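# Clip the loose flower head-down on the drying rack

## Task

Take the flower lying on the table and fasten it by its stem onto one of the dryer's pegs so it hangs with its head pointing down. No stem may end up bent out of shape. At the end the dryer must still hang from its rail, and the flower already clipped there must still be clipped.

## Robot and tools

Robot: two xArm6 arms, left_arm and right_arm, each with a parallel two-finger gripper and a wrist camera. Everything reported is in the scene frame: origin at table-top height midway between the nominal arm bases, +z up, +x out over the table, left_arm toward +y. Image sides do not match arm names. Calibrated bases: left_arm at (+0.057, +0.359, 0) m, quat_wxyz (+1.000, 0, 0, +0.024); right_arm at (-0.039, -0.362, 0) m, quat_wxyz (+1.000, 0, 0, +0.021).

Joint order per arm, used everywhere: waist, shoulder, elbow, forearm roll, wrist pitch, wrist roll. Stated ranges (rad): waist -6.283..6.283, shoulder -2.059..2.094, elbow -3.927..0.192, forearm roll -6.283..6.283, wrist pitch -1.693..3.142, wrist roll -6.283..6.283. Real ends may differ by up to 0.010 rad.

Row format (shared by execute_actions and move): one flat list of 14 numbers, each in [-1, 1], always for both arms: left_arm's six joint offsets then its opening, then right_arm's six joint offsets then its opening. Joint numbers are offsets, not poses: they are added to the Joint targets that stand when the action (or move) begins, not to the previous row, and 1.0 equals 2.262 rad. Sending the same offset again moves the joint further. Opening is absolute: +1 fully open, -1 closed. To leave a gripper alone, resend its current command (0 would be a command). To re-send an arm's current targets, give 0 for its joints.

execute_actions(actions, cameras): actions is a list of actions; each action is a list of up to 15 rows, one per 1/30 s step, and the last row is held to fill out the action's 15 steps (0.5 s). An empty list just reports state. An action is rejected for both arms if it would push a joint more than 0.010 rad outward beyond its range; if the first action fails that check, or any action is malformed, the whole call is rejected. A joint driven into its real end stops there and the result prints "joint sent to its limit".

move(target, speed, blend, opening_speed, blocking, cameras): target is one 14-number row or a list of up to 15 rows; every row's offsets count from the same starting Joint targets. All joints travel together, so the gripper traces a curve; no obstacle avoidance. speed: rad/s of the joint with farthest to go, 0.01 to 3.14, default 0.5, one value or one per target. blend: corner rounding in rad for lists (default 0). opening_speed: opening change per second on the -1..+1 scale, at least 0.2. Openings of the first row are sent at the start; those of later rows only once motion has come to rest there. Paths take at least 0.5 s; over 10 s they fall short. blocking=false returns after about 0.5 s while motion continues. The result adds a "move:" line: done, off_target (at rest but a joint more than 0.01 rad off), moving, held or fault, plus limits=held if steps were withheld. Faster motion and targets set deeper past a contact hit and press harder.

wait(seconds 0..10, cameras) lets time pass with commands held. stop(cameras) brakes a running move. zoom_image(camera, region=[x0,y0,x1,y1] pixels, at most 504x504) magnifies the latest image of cam_high, cam_low, cam_left_wrist or cam_right_wrist (all 896x504). clear_fault(arm) clears a reported torque fault on left_arm or right_arm. read_manual(section="licences") gives licence text only. finished_scene(scene) ends the current scene (give its number); the goal must already hold with the robot hands-off. cameras: omitted/null/["all"] for all, [] for none; an unknown name invalidates the call.

Drive limits: joint targets move at most 3.14 rad/s and stay within 0.692 rad of measured angles each step; if targets would put the gripper over 70 mm from where it is, that arm's step is scaled down. Big offsets can need several actions; finish unfinished motion with another command.

Results: per arm end_effector_position (m), end_effector_quat_wxyz, velocities (m/s, rad/s; omitted when Joint velocities read "within noise"); Joint positions and velocities (rad, rad/s) plus finger pad gap (m, 0.084 fully open); Joint targets (base for your next offsets); Tool commands; grip_measured (opening on the command scale); joint torques (include arm weight, offsets, noise; positive means toward larger angle); Wrist depth as a 7x7 grid of mm values per wrist camera (range 195 to 3000, "-" no value, transparent things invisible). "joint command not followed" means the inter-arm clearance check altered that arm's step. Poses can be a few cm off. Camera calibration (K, distortion, T_world_to_cam) is supplied; fixed cameras may have shifted slightly.

Gripper: fingers point along its +z and close along its y. The reported point lies between the pads about 2 cm behind the fingertips; closing pushes the tips about 10 mm further forward, mostly while still wider than 40 mm. To hold, command an opening below grip_measured; the lower, the harder (up to about 24 N per pad). Stems are delicate, so squeeze gently and close slowly.

Hazards: a joint contact torque reaching its limit (N m: waist 44.8, shoulder 44.8, elbow 27.6, forearm roll 27.6, wrist pitch 14.9, wrist roll 15.5; held weight counts), or a motor saturated for 1 s, causes a TORQUE FAULT that freezes the arm until clear_fault. Holding loads, stretched poses and pushing against the unreachable heat motors: MOTOR HOT at 65 °C, braking OVER-TEMPERATURE FAULT at 80 °C for 30 to 60 s or more. Arms hitting or squeezing each other can fail the task. Avoid drops, releasing moving items, slams and hard pushes; anything ending off the table fails. Loose items may get brief outside nudges. The simulation keeps running while you think.

Each tool is called after "Call:" as name([rows], argument=value, ...), one row to a line, values as JSON.

## Session

Call:
execute_actions(actions=[])

Scene clock: 0.00 s.
left_arm: end_effector_position=(+0.2626, +0.2058, +0.2834) grip_measured=+1.00 end_effector_quat_wxyz=(-0.162, -0.557, +0.810, -0.086) | right_arm: end_effector_position=(+0.1347, +0.1264, +0.1132) grip_measured=+1.00 end_effector_quat_wxyz=(-0.421, +0.721, +0.404, +0.373)
Joint positions: left_arm=[-0.345 -0.806 -0.604 -0.364 1.486 1.685 0.084] | right_arm=[1.06 0.559 -0.521 -0.25 -1.232 0.324 0.084]
Joint velocities: within noise
Joint torques (N m): no reading
Motor temperatures (°C): left_arm=[29 35 30 32 41 34] | right_arm=[33 36 33 34 32 39]
Wrist depth (mm): cam_left_wrist=[497 505 514 518 318 308 539 / 477 483 488 498 323 311 511 / 458 463 469 472 344 479 488 / 442 448 452 459 463 468 474 / 426 432 437 441 447 454 459 / 412 415 419 426 431 436 440 / 397 402 406 409 414 420 423] | cam_right_wrist=[229 337 2242 2439 2571 2703 2965 / 237 283 1865 2501 2593 798 712 / 248 277 2386 857 725 617 541 / 260 270 716 644 557 486 438 / 275 277 493 508 450 403 373 / 572 289 320 414 373 346 318 / 477 299 318 354 329 309 286]
Joint targets: left_arm=[-0.345 -0.806 -0.604 -0.364 1.486 1.685] | right_arm=[1.060 0.559 -0.521 -0.250 -1.232 0.324]
Tool commands: left_gripper/opening=+1.0 right_gripper/opening=+1.0

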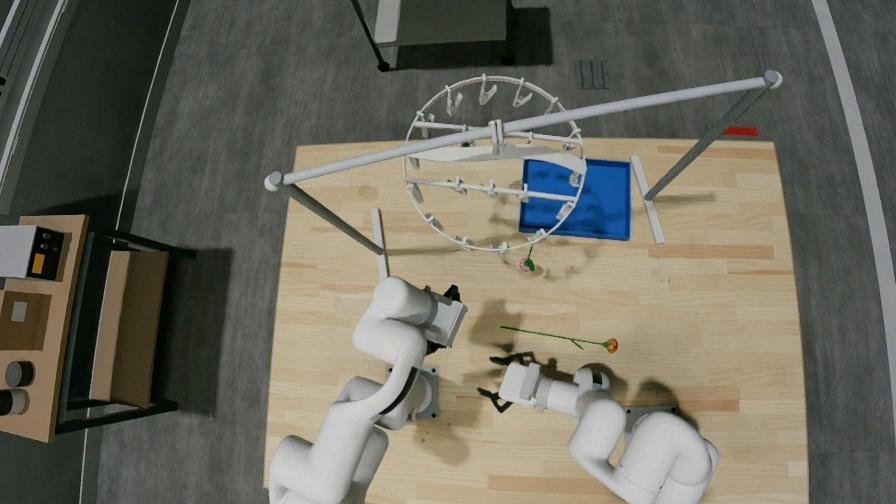

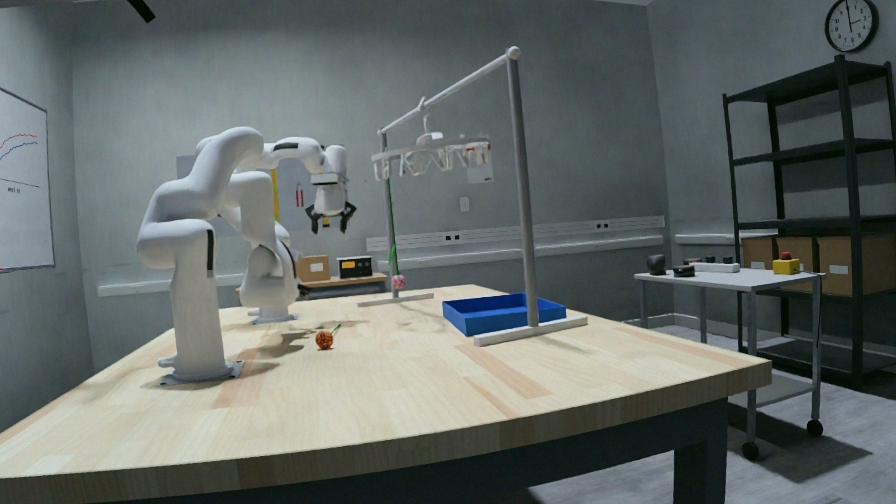

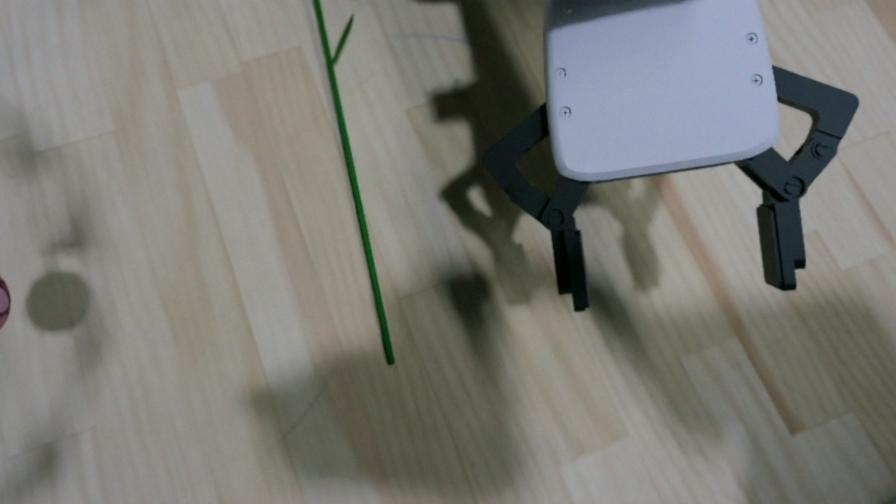

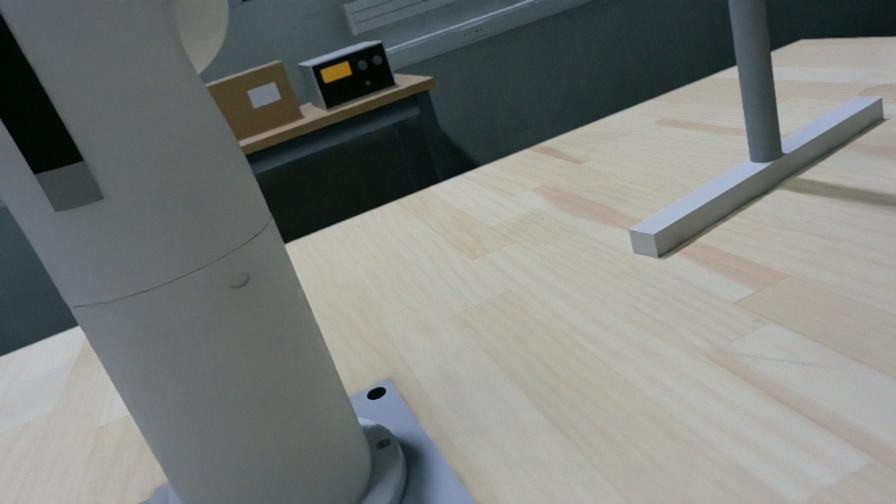

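Call:
zoom_image(camera="cam_high", region=[390, 60, 640, 270])

Call:
zoom_image(camera="cam_low", region=[350, 80, 520, 300])

Call:
zoom_image(camera="cam_high", region=[460, 230, 680, 400])

Call:
zoom_image(camera="cam_low", region=[365, 110, 495, 190])

Scaled by 2.016 from the camera's 896x504 image, which has a finer 1280x720 frame.

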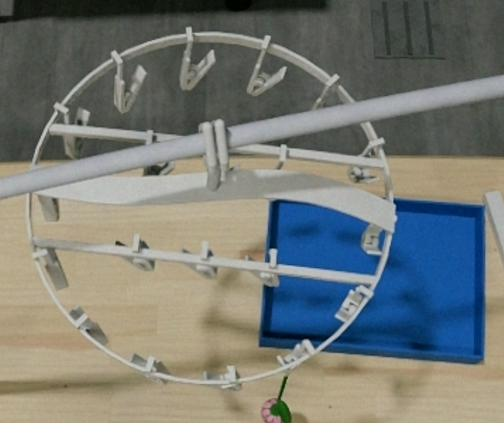

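Scaled by 2.291 from the camera's 896x504 image, which has a finer 1280x720 frame.

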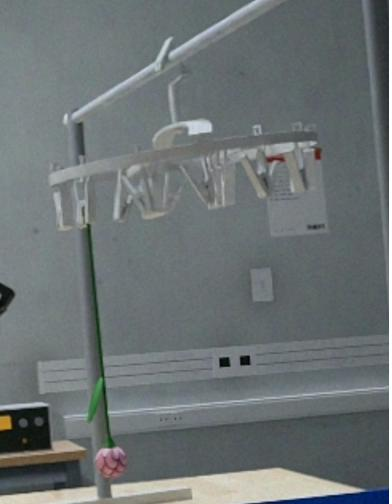

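Scaled by 2.291 from the camera's 896x504 image, which has a finer 1280x720 frame.

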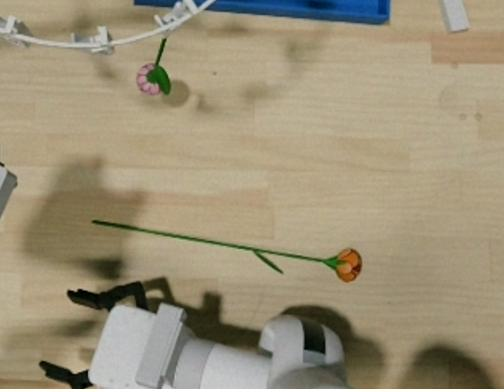

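Scaled by 3.877 from the camera's 896x504 image, which has a finer 1280x720 frame.

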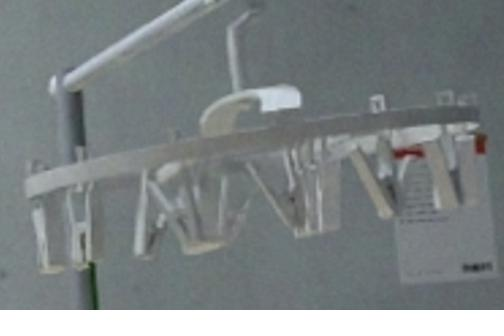

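Call:
move([
  [0.265,0,0,0,0,0,1,-0.1167,-0.611,0.1786,0.1105,0.2657,-0.1432,1],
], speed=0.7)

Call:
zoom_image(camera="cam_right_wrist", region=[200, 0, 700, 330])

Scene clock: 14.13 s.
left_arm: end_effector_position=(+0.3135, +0.3484, +0.2834) grip_measured=+1.00 end_effector_quat_wxyz=(+0.129, +0.771, -0.609, +0.130) | right_arm: end_effector_position=(+0.2289, -0.0631, +0.4364) grip_measured=+1.00 end_effector_quat_wxyz=(-0.288, +0.646, +0.288, +0.646)
Joint positions: left_arm=[0.255 -0.806 -0.604 -0.364 1.486 1.685 0.084] | right_arm=[0.796 -0.823 -0.117 -0.001 -0.632 0 0.084]
Joint velocities: within noise
Joint torques (N m): left_arm=[5.2 -4.42 -15.57 -0.03 -1.26 0.31] | right_arm=[-10.52 -14.94 -18.12 1.5 -1.23 -1.39]
Motor temperatures (°C): left_arm=[29 35 32 32 41 34] | right_arm=[33 36 33 34 32 39]
Wrist depth (mm): cam_left_wrist=[499 505 513 518 526 536 543 / 479 484 491 497 503 509 515 / 457 464 469 474 480 487 494 / 442 449 453 457 463 469 475 / 426 432 438 441 448 453 459 / 412 415 420 426 430 435 441 / 396 401 405 411 415 419 422] | cam_right_wrist=[2310 2541 - - - - 445 / 2286 2576 2916 - - - 2829 / 407 2623 - - - - 2818 / 458 2575 - - 654 620 472 / 507 552 2896 429 368 401 335 / 1763 512 - - - 331 338 / 471 486 - - - 1700 1649]
Joint targets: left_arm=[0.255 -0.806 -0.604 -0.364 1.486 1.685] | right_arm=[0.796 -0.823 -0.117 0.000 -0.632 0.000]
move: done
camera_calibration:
cam_left_wrist: T_world_to_cam=[[-0.972072, -0.230656, 0.0433017, 0.407803], [-0.231238, 0.909844, -0.344547, -0.0848604], [0.0400738, -0.344937, -0.93777, 0.505816], [0, 0, 0, 1]] pos_world=[0.356521, 0.345747, 0.427442]
cam_right_wrist: T_world_to_cam=[[0.740464, -0.671859, 0.0178588, -0.185539], [0.0195027, -0.00508162, -0.999797, 0.502171], [0.671813, 0.740662, 0.00934033, 0.0231825], [0, 0, 0, 1]] pos_world=[0.112017, -0.139275, 0.505166]

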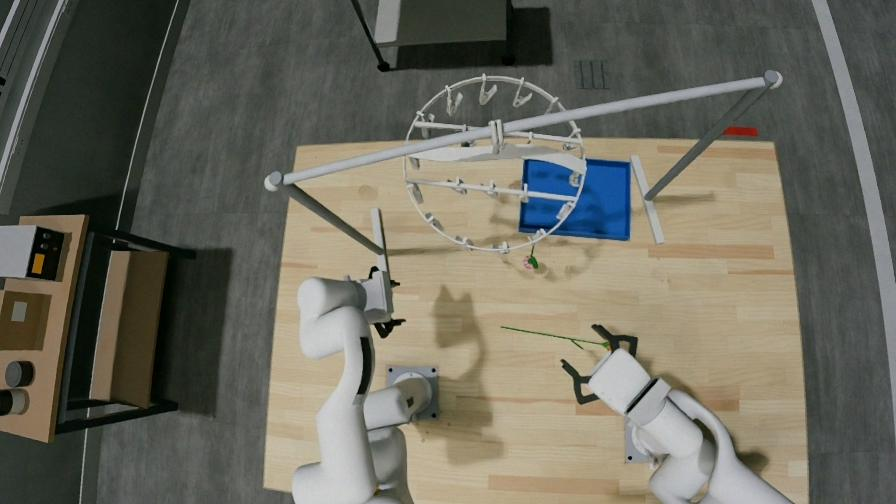

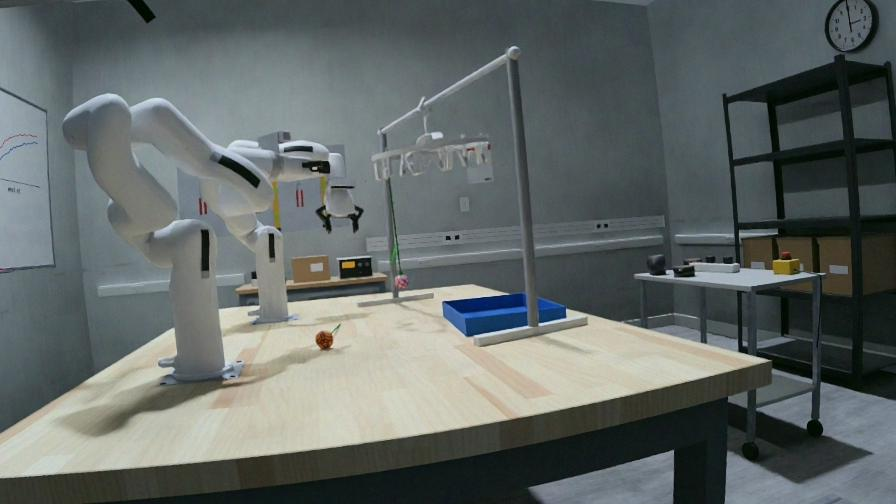

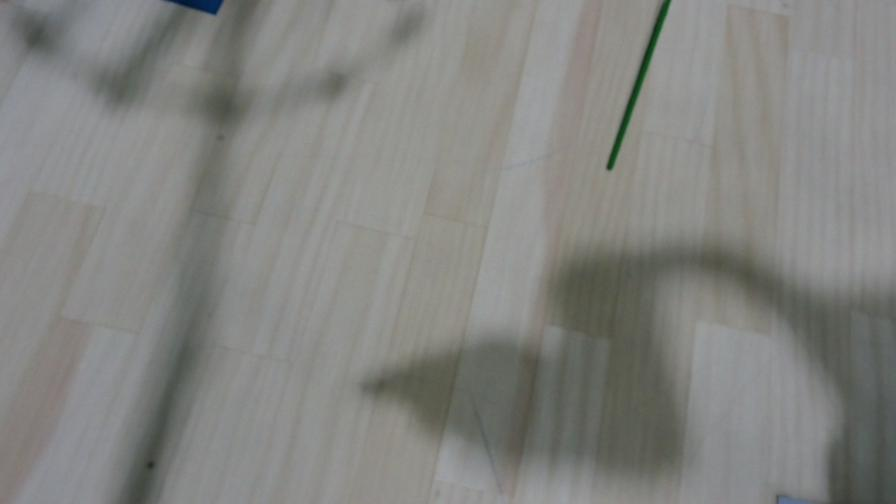

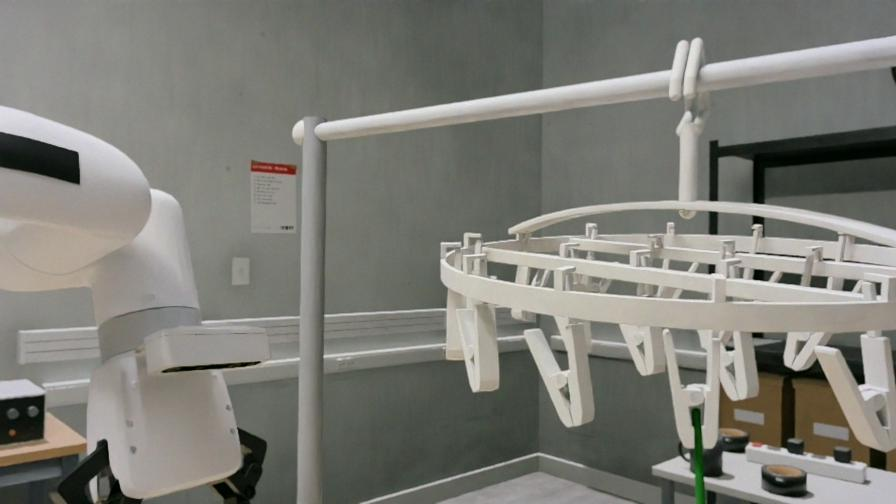

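Scaled by 1.008 from the camera's 896x504 image, which has a finer 1280x720 frame.

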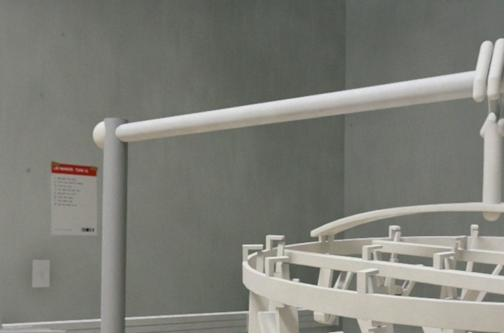

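Call:
zoom_image(camera="cam_right_wrist", region=[430, 260, 730, 470])

Call:
zoom_image(camera="cam_right_wrist", region=[500, 270, 640, 440])

Call:
zoom_image(camera="cam_right_wrist", region=[650, 250, 896, 470])

Scaled by 1.680 from the camera's 896x504 image, which has a finer 1280x720 frame.

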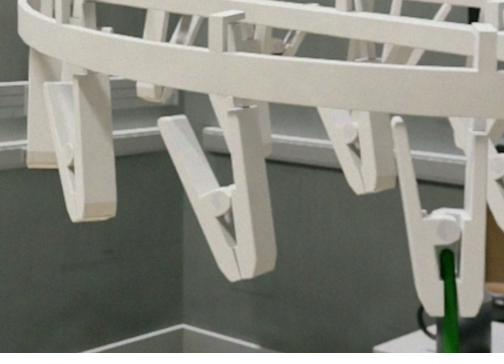

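Scaled by 2.965 from the camera's 896x504 image, which has a finer 1280x720 frame.

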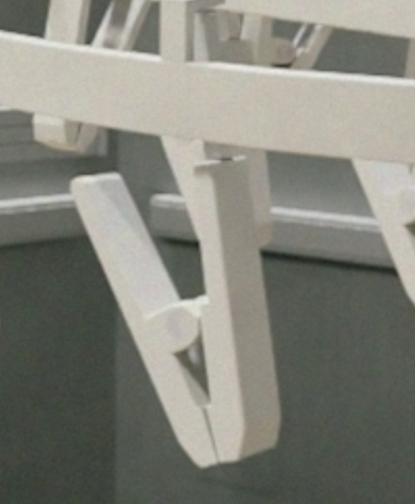

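Scaled by 2.049 from the camera's 896x504 image, which has a finer 1280x720 frame.

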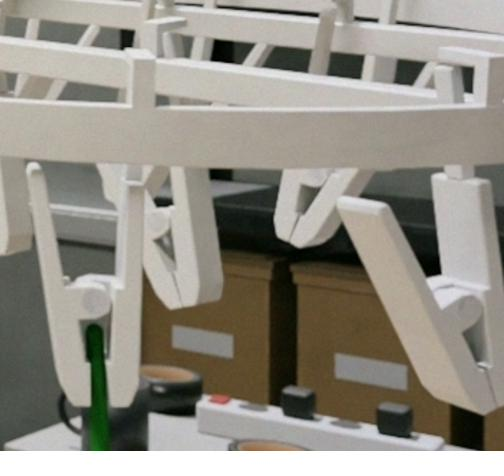

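Call:
move([
  [-0.3515,-0.3943,0.298,0.1609,-0.6313,-0.7449,0.2,0.0438,0.4545,-0.3926,0,0.6331,-0.2104,0],
], speed=0.7)

Scene clock: 24.37 s.
left_arm: end_effector_position=(+0.3217, +0.2176, +0.4564) grip_measured=+0.19 end_effector_quat_wxyz=(+0.172, +0.686, -0.172, +0.685) | right_arm: end_effector_position=(+0.2481, +0.0298, +0.1001) grip_measured=-0.01 end_effector_quat_wxyz=(+0.000, +0.760, +0.649, +0.000)
Joint positions: left_arm=[-0.54 -1.698 0.07 0 0.058 0 0.052] | right_arm=[0.895 0.205 -1.005 0 0.8 -0.476 0.044]
Joint velocities: within noise
Joint torques (N m): left_arm=[-5.27 -1.92 -13.21 4.17 -2.94 -2.49] | right_arm=[10.09 -21.52 -21.25 1.13 -0.98 -1.26]
Motor temperatures (°C): left_arm=[29 35 32 32 41 34] | right_arm=[33 36 34 34 32 39]
Wrist depth (mm): cam_left_wrist=[2730 2933 350 400 - - - / 2762 - - - - - - / 2757 2969 - - - - - / - 412 576 588 - - - / - 265 238 233 377 332 - / 2758 282 255 - 245 276 - / 1704 - 252 - 248 317 -] | cam_right_wrist=[229 230 230 230 231 231 232 / 229 229 230 230 230 231 232 / 228 229 229 230 231 231 231 / 228 229 229 230 230 231 231 / 228 228 229 229 230 230 231 / 227 228 228 228 229 230 231 / 227 228 228 229 229 230 230]
Joint targets: left_arm=[-0.540 -1.698 0.070 0.000 0.058 0.000] | right_arm=[0.895 0.205 -1.005 0.000 0.800 -0.476]
move: done
camera_calibration:
cam_left_wrist: T_world_to_cam=[[-0.471869, -0.881643, 0.00677598, 0.375522], [-0.0173642, 0.00160912, -0.999848, 0.523708], [0.881498, -0.471915, -0.0160683, -0.0411635], [0, 0, 0, 1]] pos_world=[0.222576, 0.310808, 0.520422]
cam_right_wrist: T_world_to_cam=[[0.990248, -0.13923, 0.00486541, -0.207809], [-0.139188, -0.990232, -0.00818676, 0.135521], [0.00595773, 0.00742972, -0.999955, 0.232604], [0, 0, 0, 1]] pos_world=[0.22326, 0.103535, 0.234714]

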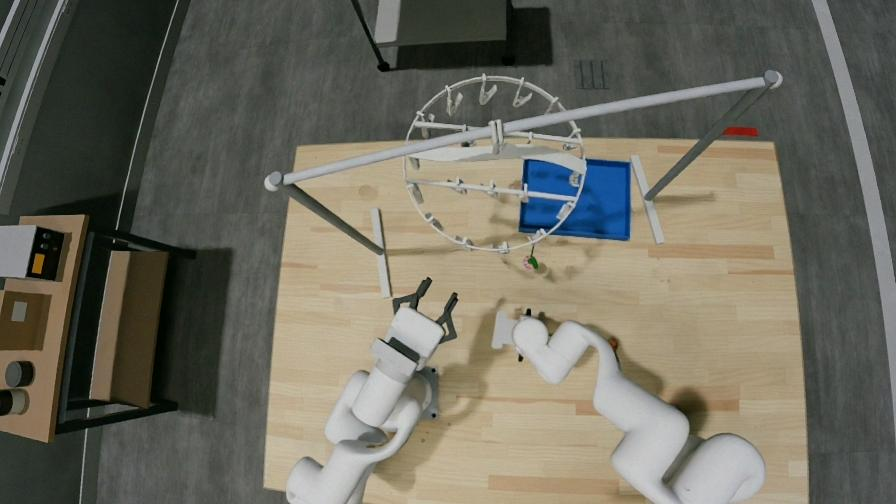

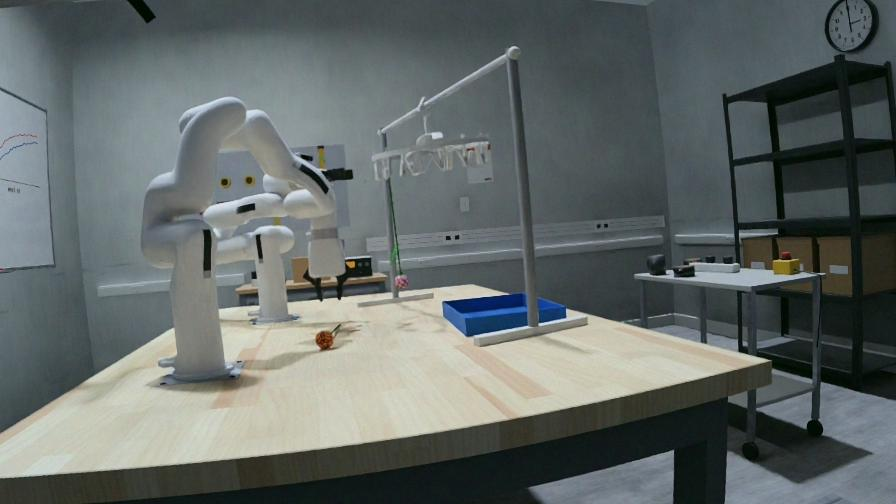

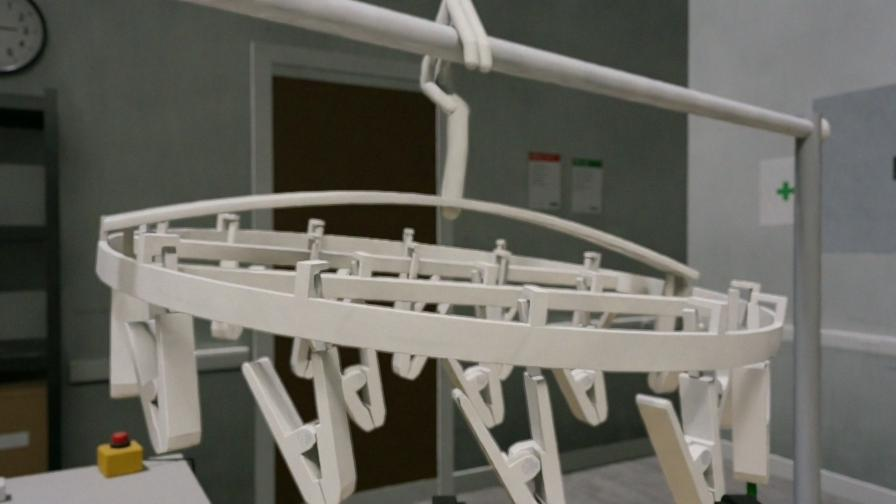

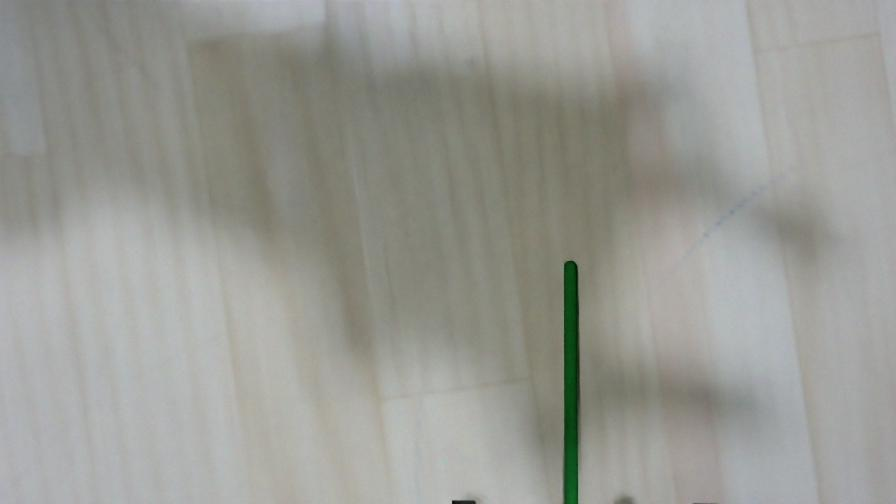

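Call:
move([
  [0.015,0,0,0,0,0,0.2,0.003,0.0691,0.0155,0,-0.0846,0,0],
], speed=0.15)

Call:
zoom_image(camera="cam_low", region=[280, 270, 400, 350])

Scene clock: 31.17 s.
left_arm: end_effector_position=(+0.3264, +0.2266, +0.4565) grip_measured=+0.19 end_effector_quat_wxyz=(+0.160, +0.689, -0.161, +0.688) | right_arm: end_effector_position=(+0.2454, +0.0318, +0.0261) grip_measured=-0.01 end_effector_quat_wxyz=(+0.000, +0.758, +0.652, +0.000)
Joint positions: left_arm=[-0.506 -1.698 0.07 0 0.058 0 0.052] | right_arm=[0.902 0.361 -0.97 0 0.609 -0.476 0.044]
Joint velocities: within noise
Joint torques (N m): left_arm=[4.86 -0.69 -15.59 3.41 -2.31 -2.24] | right_arm=[9.66 -23.37 -14.95 0.66 -3.59 -1.08]
Motor temperatures (°C): left_arm=[29 35 32 32 41 34] | right_arm=[33 36 34 34 32 39]
Wrist depth (mm): cam_left_wrist=[2697 2879 345 390 - - - / 2720 2973 - - - - - / 2747 2955 - - - - - / 2654 306 - 590 - - - / 2665 282 245 235 238 264 - / 2322 291 257 - 367 267 - / 1742 1728 253 - 253 274 -] | cam_right_wrist=[- - - - - - - / - - - - - - - / - - - - - - - / - - - - - - - / - - - - - - - / - - - - - - - / - - - - - - -]
Joint targets: left_arm=[-0.506 -1.698 0.070 0.000 0.058 0.000] | right_arm=[0.902 0.361 -0.970 0.000 0.609 -0.476]
move: done
camera_calibration:
cam_left_wrist: T_world_to_cam=[[-0.441778, -0.897097, 0.00698259, 0.379224], [-0.0173237, 0.000748752, -0.99985, 0.523988], [0.896957, -0.441833, -0.0158718, -0.0529171], [0, 0, 0, 1]] pos_world=[0.224075, 0.316428, 0.520422]
cam_right_wrist: T_world_to_cam=[[0.991196, -0.132321, 0.00475198, -0.205023], [-0.13228, -0.99118, -0.00807058, 0.1349], [0.00577797, 0.00737093, -0.999956, 0.158658], [0, 0, 0, 1]] pos_world=[0.220146, 0.105412, 0.160714]

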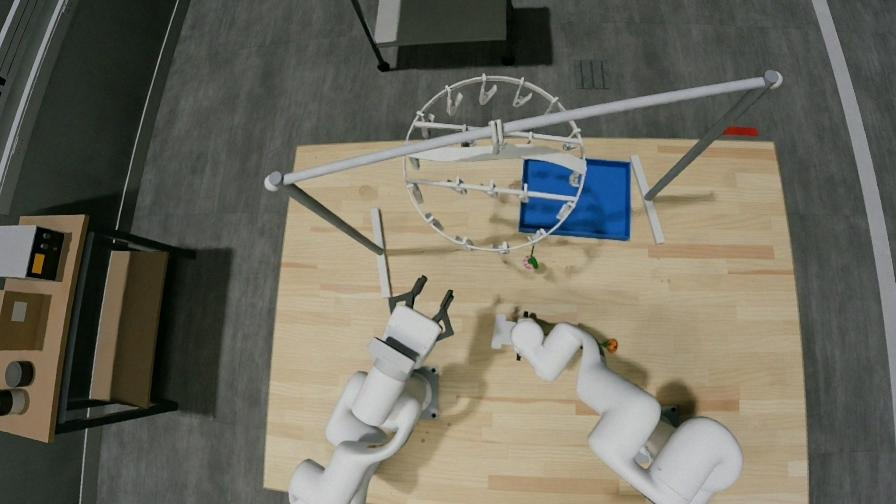

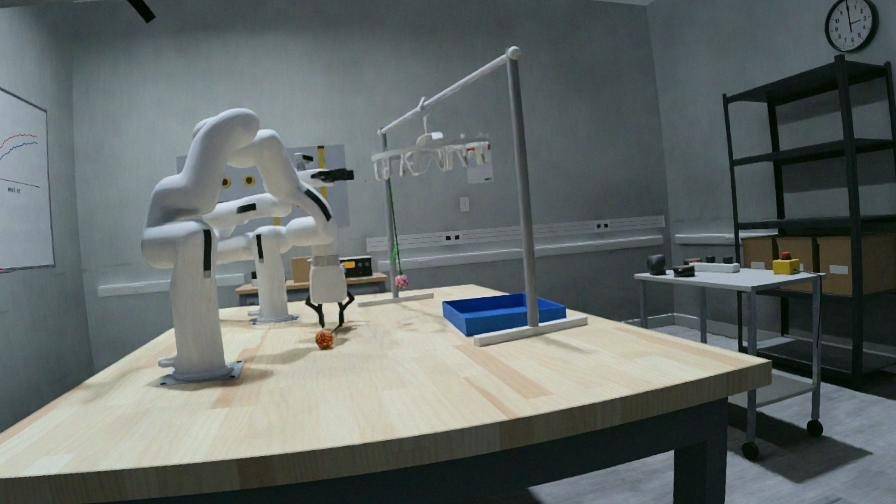

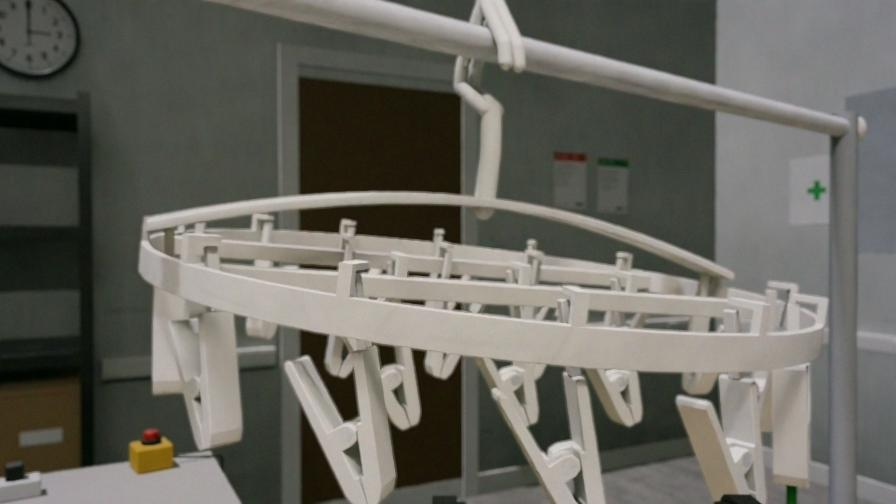

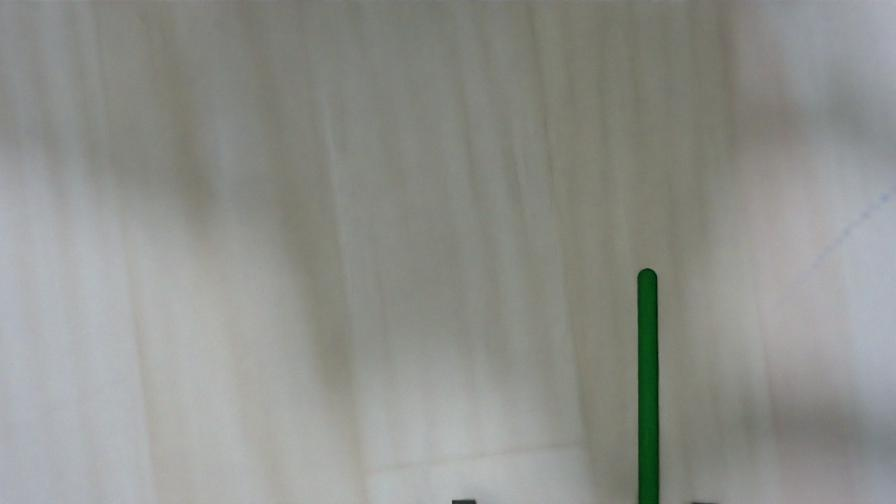

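Scaled by 4.200 from the camera's 896x504 image, which has a finer 1280x720 frame.

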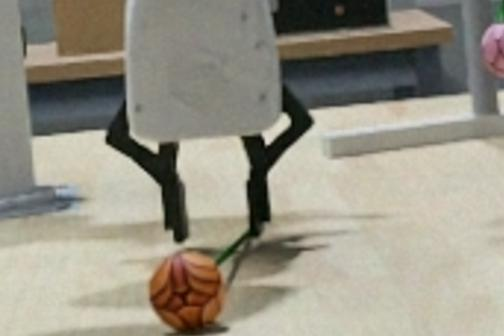

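Call:
move(target=[0,0,0,0,0,0,0.2,-0.0146,0.0018,0,0,-0.0018,-0.0146,0], speed=0.1, cameras=["cam_right_wrist","cam_low"])

Call:
zoom_image(camera="cam_low", region=[290, 290, 370, 350])

Scene clock: 33.43 s.
left_arm: end_effector_position=(+0.3264, +0.2267, +0.4565) grip_measured=+0.19 end_effector_quat_wxyz=(+0.160, +0.689, -0.161, +0.688) | right_arm: end_effector_position=(+0.2582, +0.0222, +0.0243) grip_measured=-0.01 end_effector_quat_wxyz=(+0.000, +0.758, +0.652, +0.000)
Joint positions: left_arm=[-0.506 -1.698 0.07 0 0.058 0 0.052] | right_arm=[0.869 0.365 -0.97 0 0.605 -0.509 0.044]
Joint velocities: within noise
Joint torques (N m): left_arm=[4.47 -1.03 -15.43 3.2 -2.28 -2.2] | right_arm=[-10.53 -23.77 -18.11 0.41 -3.51 -1.33]
Motor temperatures (°C): left_arm=[29 35 32 32 41 34] | right_arm=[33 36 34 34 32 39]
Wrist depth (mm): cam_left_wrist=[2679 2911 345 390 - - - / 2757 2950 - - - - - / 2748 2981 - - - - - / 2636 306 - 588 - - - / 2674 283 246 235 239 263 - / 2359 291 257 - 366 274 - / 1714 1743 253 - 252 274 -] | cam_right_wrist=[- - - - - - - / - - - - - - - / - - - - - - - / - - - - - - - / - - - - - - - / - - - - - - - / - - - - - - -]
Joint targets: left_arm=[-0.506 -1.698 0.070 0.000 0.058 0.000] | right_arm=[0.869 0.365 -0.970 0.000 0.605 -0.509]
move: done
camera_calibration:
cam_right_wrist: T_world_to_cam=[[0.991196, -0.132321, 0.00475198, -0.218973], [-0.13228, -0.99118, -0.00807058, 0.127064], [0.00577797, 0.00737093, -0.999956, 0.156955], [0, 0, 0, 1]] pos_world=[0.232946, 0.0958118, 0.159014]
Images, in order (width x height): cam_low 896x504, cam_right_wrist 896x504.

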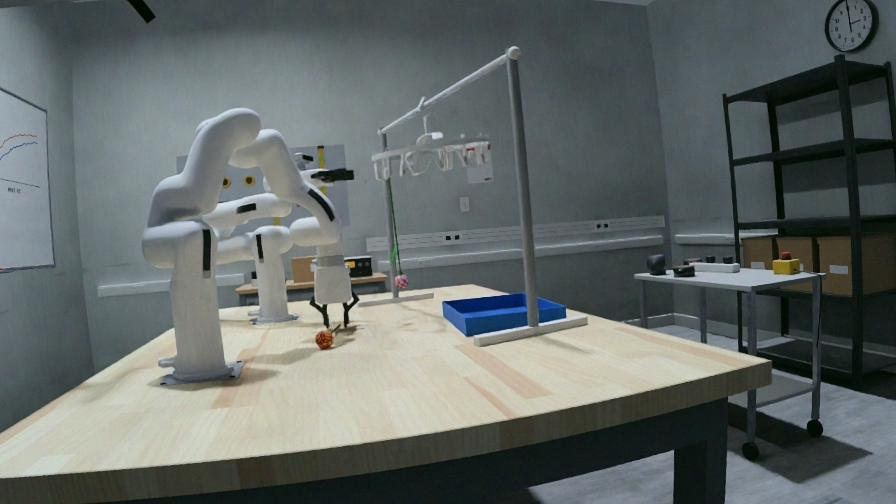

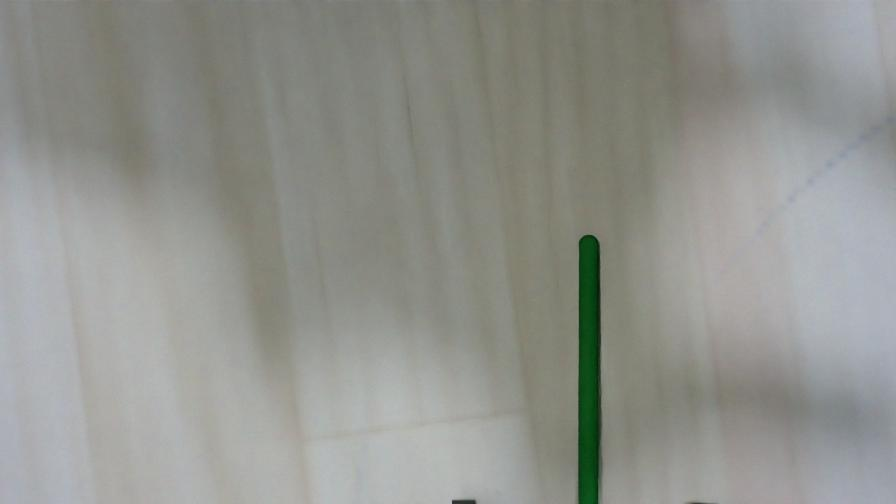

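Scaled by 6.300 from the camera's 896x504 image, which has a finer 1280x720 frame.

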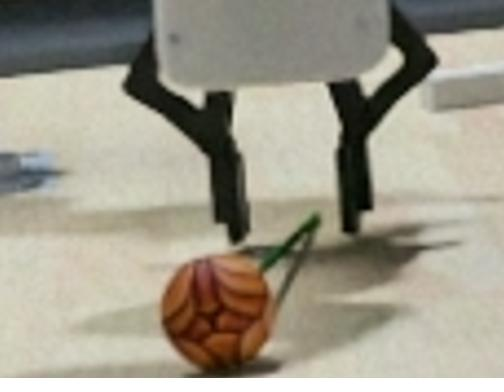

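Call:
move(target=[0,0,0,0,0,0,0.2,0,0,0,0,0,0,-1], opening_speed=0.8, cameras=["cam_right_wrist"])

Scene clock: 36.97 s.
left_arm: end_effector_position=(+0.3264, +0.2267, +0.4565) grip_measured=+0.19 end_effector_quat_wxyz=(+0.160, +0.689, -0.161, +0.688) | right_arm: end_effector_position=(+0.2583, +0.0222, +0.0243) grip_measured=-0.92 end_effector_quat_wxyz=(+0.000, +0.758, +0.652, +0.000)
Joint positions: left_arm=[-0.506 -1.698 0.07 0 0.058 0 0.052] | right_arm=[0.869 0.365 -0.97 0 0.605 -0.509 0.004]
Joint velocities: within noise
Joint torques (N m): left_arm=[2.84 0.27 -15.21 2.88 -1.81 -2.05] | right_arm=[-8.85 -24.81 -17.64 0.3 -2.64 -1.2]
Motor temperatures (°C): left_arm=[29 35 33 32 41 34] | right_arm=[33 36 34 34 32 39]
Wrist depth (mm): cam_left_wrist=[2647 2919 345 390 - - - / 2735 - - - - - - / 2694 2920 - - - - - / 2694 305 - 590 - - - / 2631 283 246 235 239 264 - / 2323 290 257 - 367 274 - / 1715 1759 253 - 253 274 -] | cam_right_wrist=[- - - - - - - / - - - - - - - / - - - - - - - / - - - - - - - / - - - - - - - / - - - - - - - / - - - - - - -]
Joint targets: left_arm=[-0.506 -1.698 0.070 0.000 0.058 0.000] | right_arm=[0.869 0.365 -0.970 0.000 0.605 -0.509]
move: done
camera_calibration:
cam_right_wrist: T_world_to_cam=[[0.991196, -0.132321, 0.00475198, -0.219072], [-0.13228, -0.99118, -0.00807058, 0.127077], [0.00577797, 0.00737093, -0.999956, 0.156955], [0, 0, 0, 1]] pos_world=[0.233046, 0.0958118, 0.159014]
Images, in order (width x height): cam_right_wrist 896x504.

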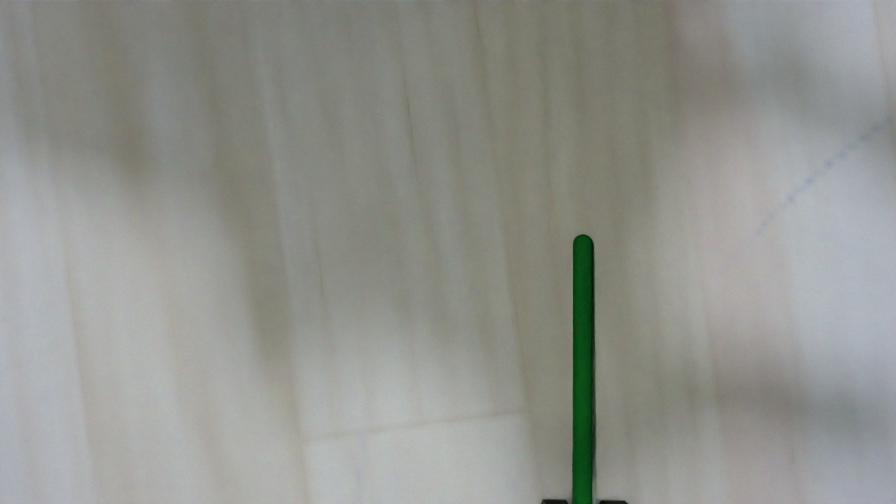

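Call:
move([
  [0,0,0,0,0,0,0.2,0,-0.2087,-0.1149,0,0.3236,0,-1],
  [0,0,0,0,0,0,0.2,-0.0241,-0.015,0.1043,0,-0.7838,0.225,-1],
], speed=0.45)

Call:
zoom_image(camera="cam_low", region=[300, 110, 500, 330])

Scene clock: 48.20 s.
left_arm: end_effector_position=(+0.3264, +0.2267, +0.4565) grip_measured=+0.19 end_effector_quat_wxyz=(+0.160, +0.689, -0.161, +0.688) | right_arm: end_effector_position=(+0.3535, +0.0919, +0.3097) grip_measured=-0.92 end_effector_quat_wxyz=(-0.294, +0.643, +0.294, +0.643)
Joint positions: left_arm=[-0.506 -1.698 0.07 0 0.058 0 0.052] | right_arm=[0.814 0.331 -0.734 0 -1.168 0 0.004]
Joint velocities: within noise
Joint torques (N m): left_arm=[-0.86 2.08 -14.73 1.51 -1.07 -1.69] | right_arm=[-10.59 -19.94 -12.7 -0.27 -3.83 1.14]
Motor temperatures (°C): left_arm=[29 35 33 32 41 34] | right_arm=[33 37 34 34 32 39]
Wrist depth (mm): cam_left_wrist=[2728 2896 345 392 - - - / 2735 2966 - - - - - / 2680 2882 - - - - - / 2692 305 - 592 - - - / 2675 282 246 235 239 264 - / 2329 291 256 - 367 274 - / 1714 1739 254 - 252 274 -] | cam_right_wrist=[232 242 2802 - 228 - 268 / 2071 2388 2801 - 227 318 266 / 2160 2449 2792 - - - 2690 / 2158 2454 2818 - - - 2834 / 2116 2351 2780 - - - 2665 / 2138 2400 2845 - - - 2311 / 2177 2409 2821 - - - 1420]
Joint targets: left_arm=[-0.506 -1.698 0.070 0.000 0.058 0.000] | right_arm=[0.814 0.331 -0.734 0.000 -1.168 0.000]
move: done
camera_calibration:
cam_left_wrist: T_world_to_cam=[[-0.441778, -0.897097, 0.00698259, 0.379314], [-0.0173237, 0.000748752, -0.99985, 0.523988], [0.896957, -0.441833, -0.0158718, -0.0528729], [0, 0, 0, 1]] pos_world=[0.224075, 0.316528, 0.520422]
cam_right_wrist: T_world_to_cam=[[0.75277, -0.658045, 0.0176888, -0.176997], [0.0186766, -0.00551074, -0.99981, 0.374227], [0.658018, 0.752958, 0.0081417, -0.170036], [0, 0, 0, 1]] pos_world=[0.238136, 0.0136197, 0.378672]

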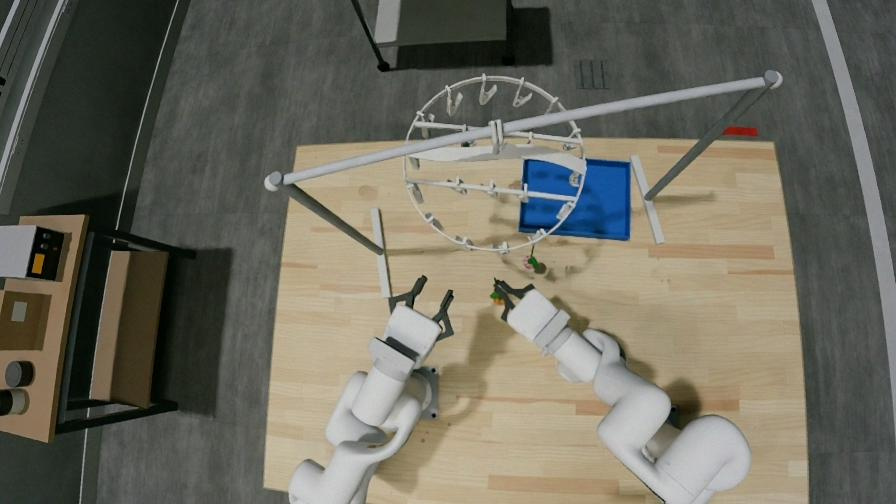

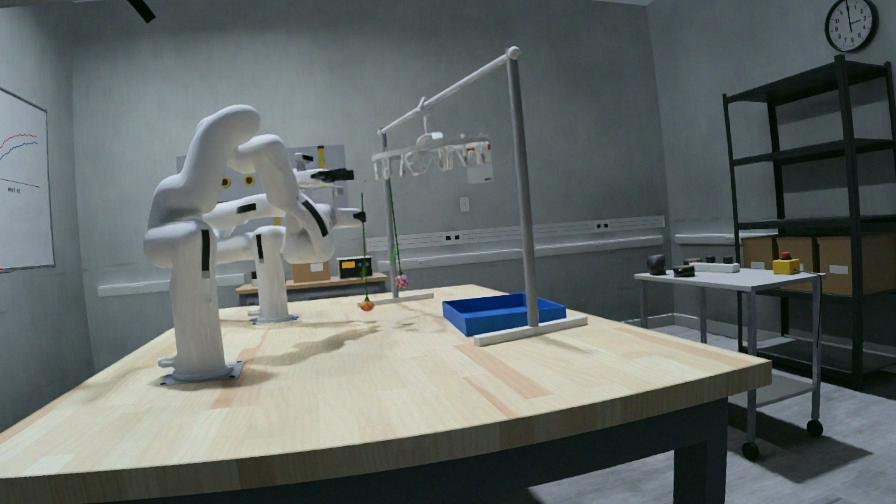

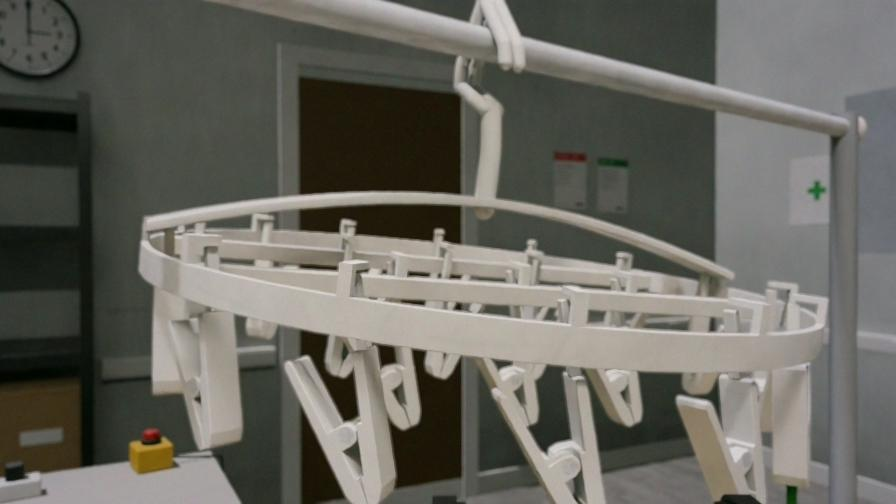

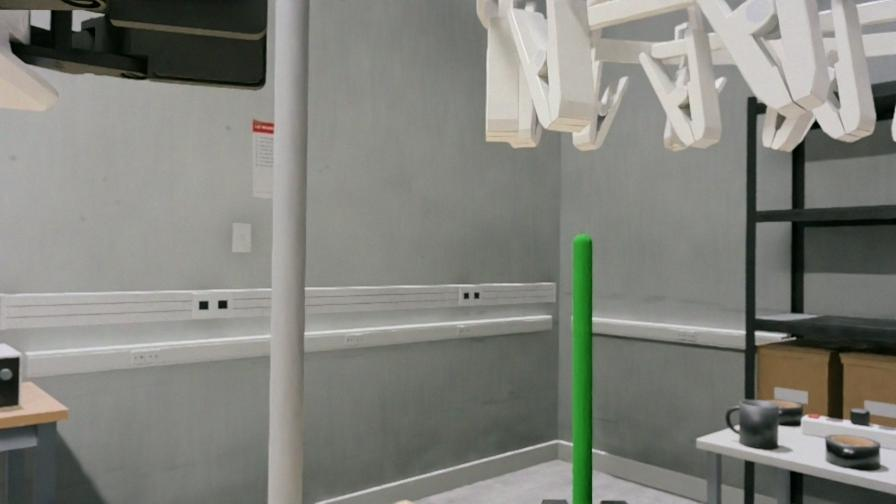

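Scaled by 2.291 from the camera's 896x504 image, which has a finer 1280x720 frame.

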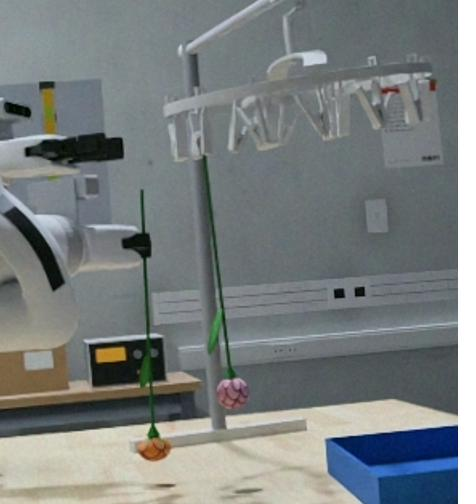

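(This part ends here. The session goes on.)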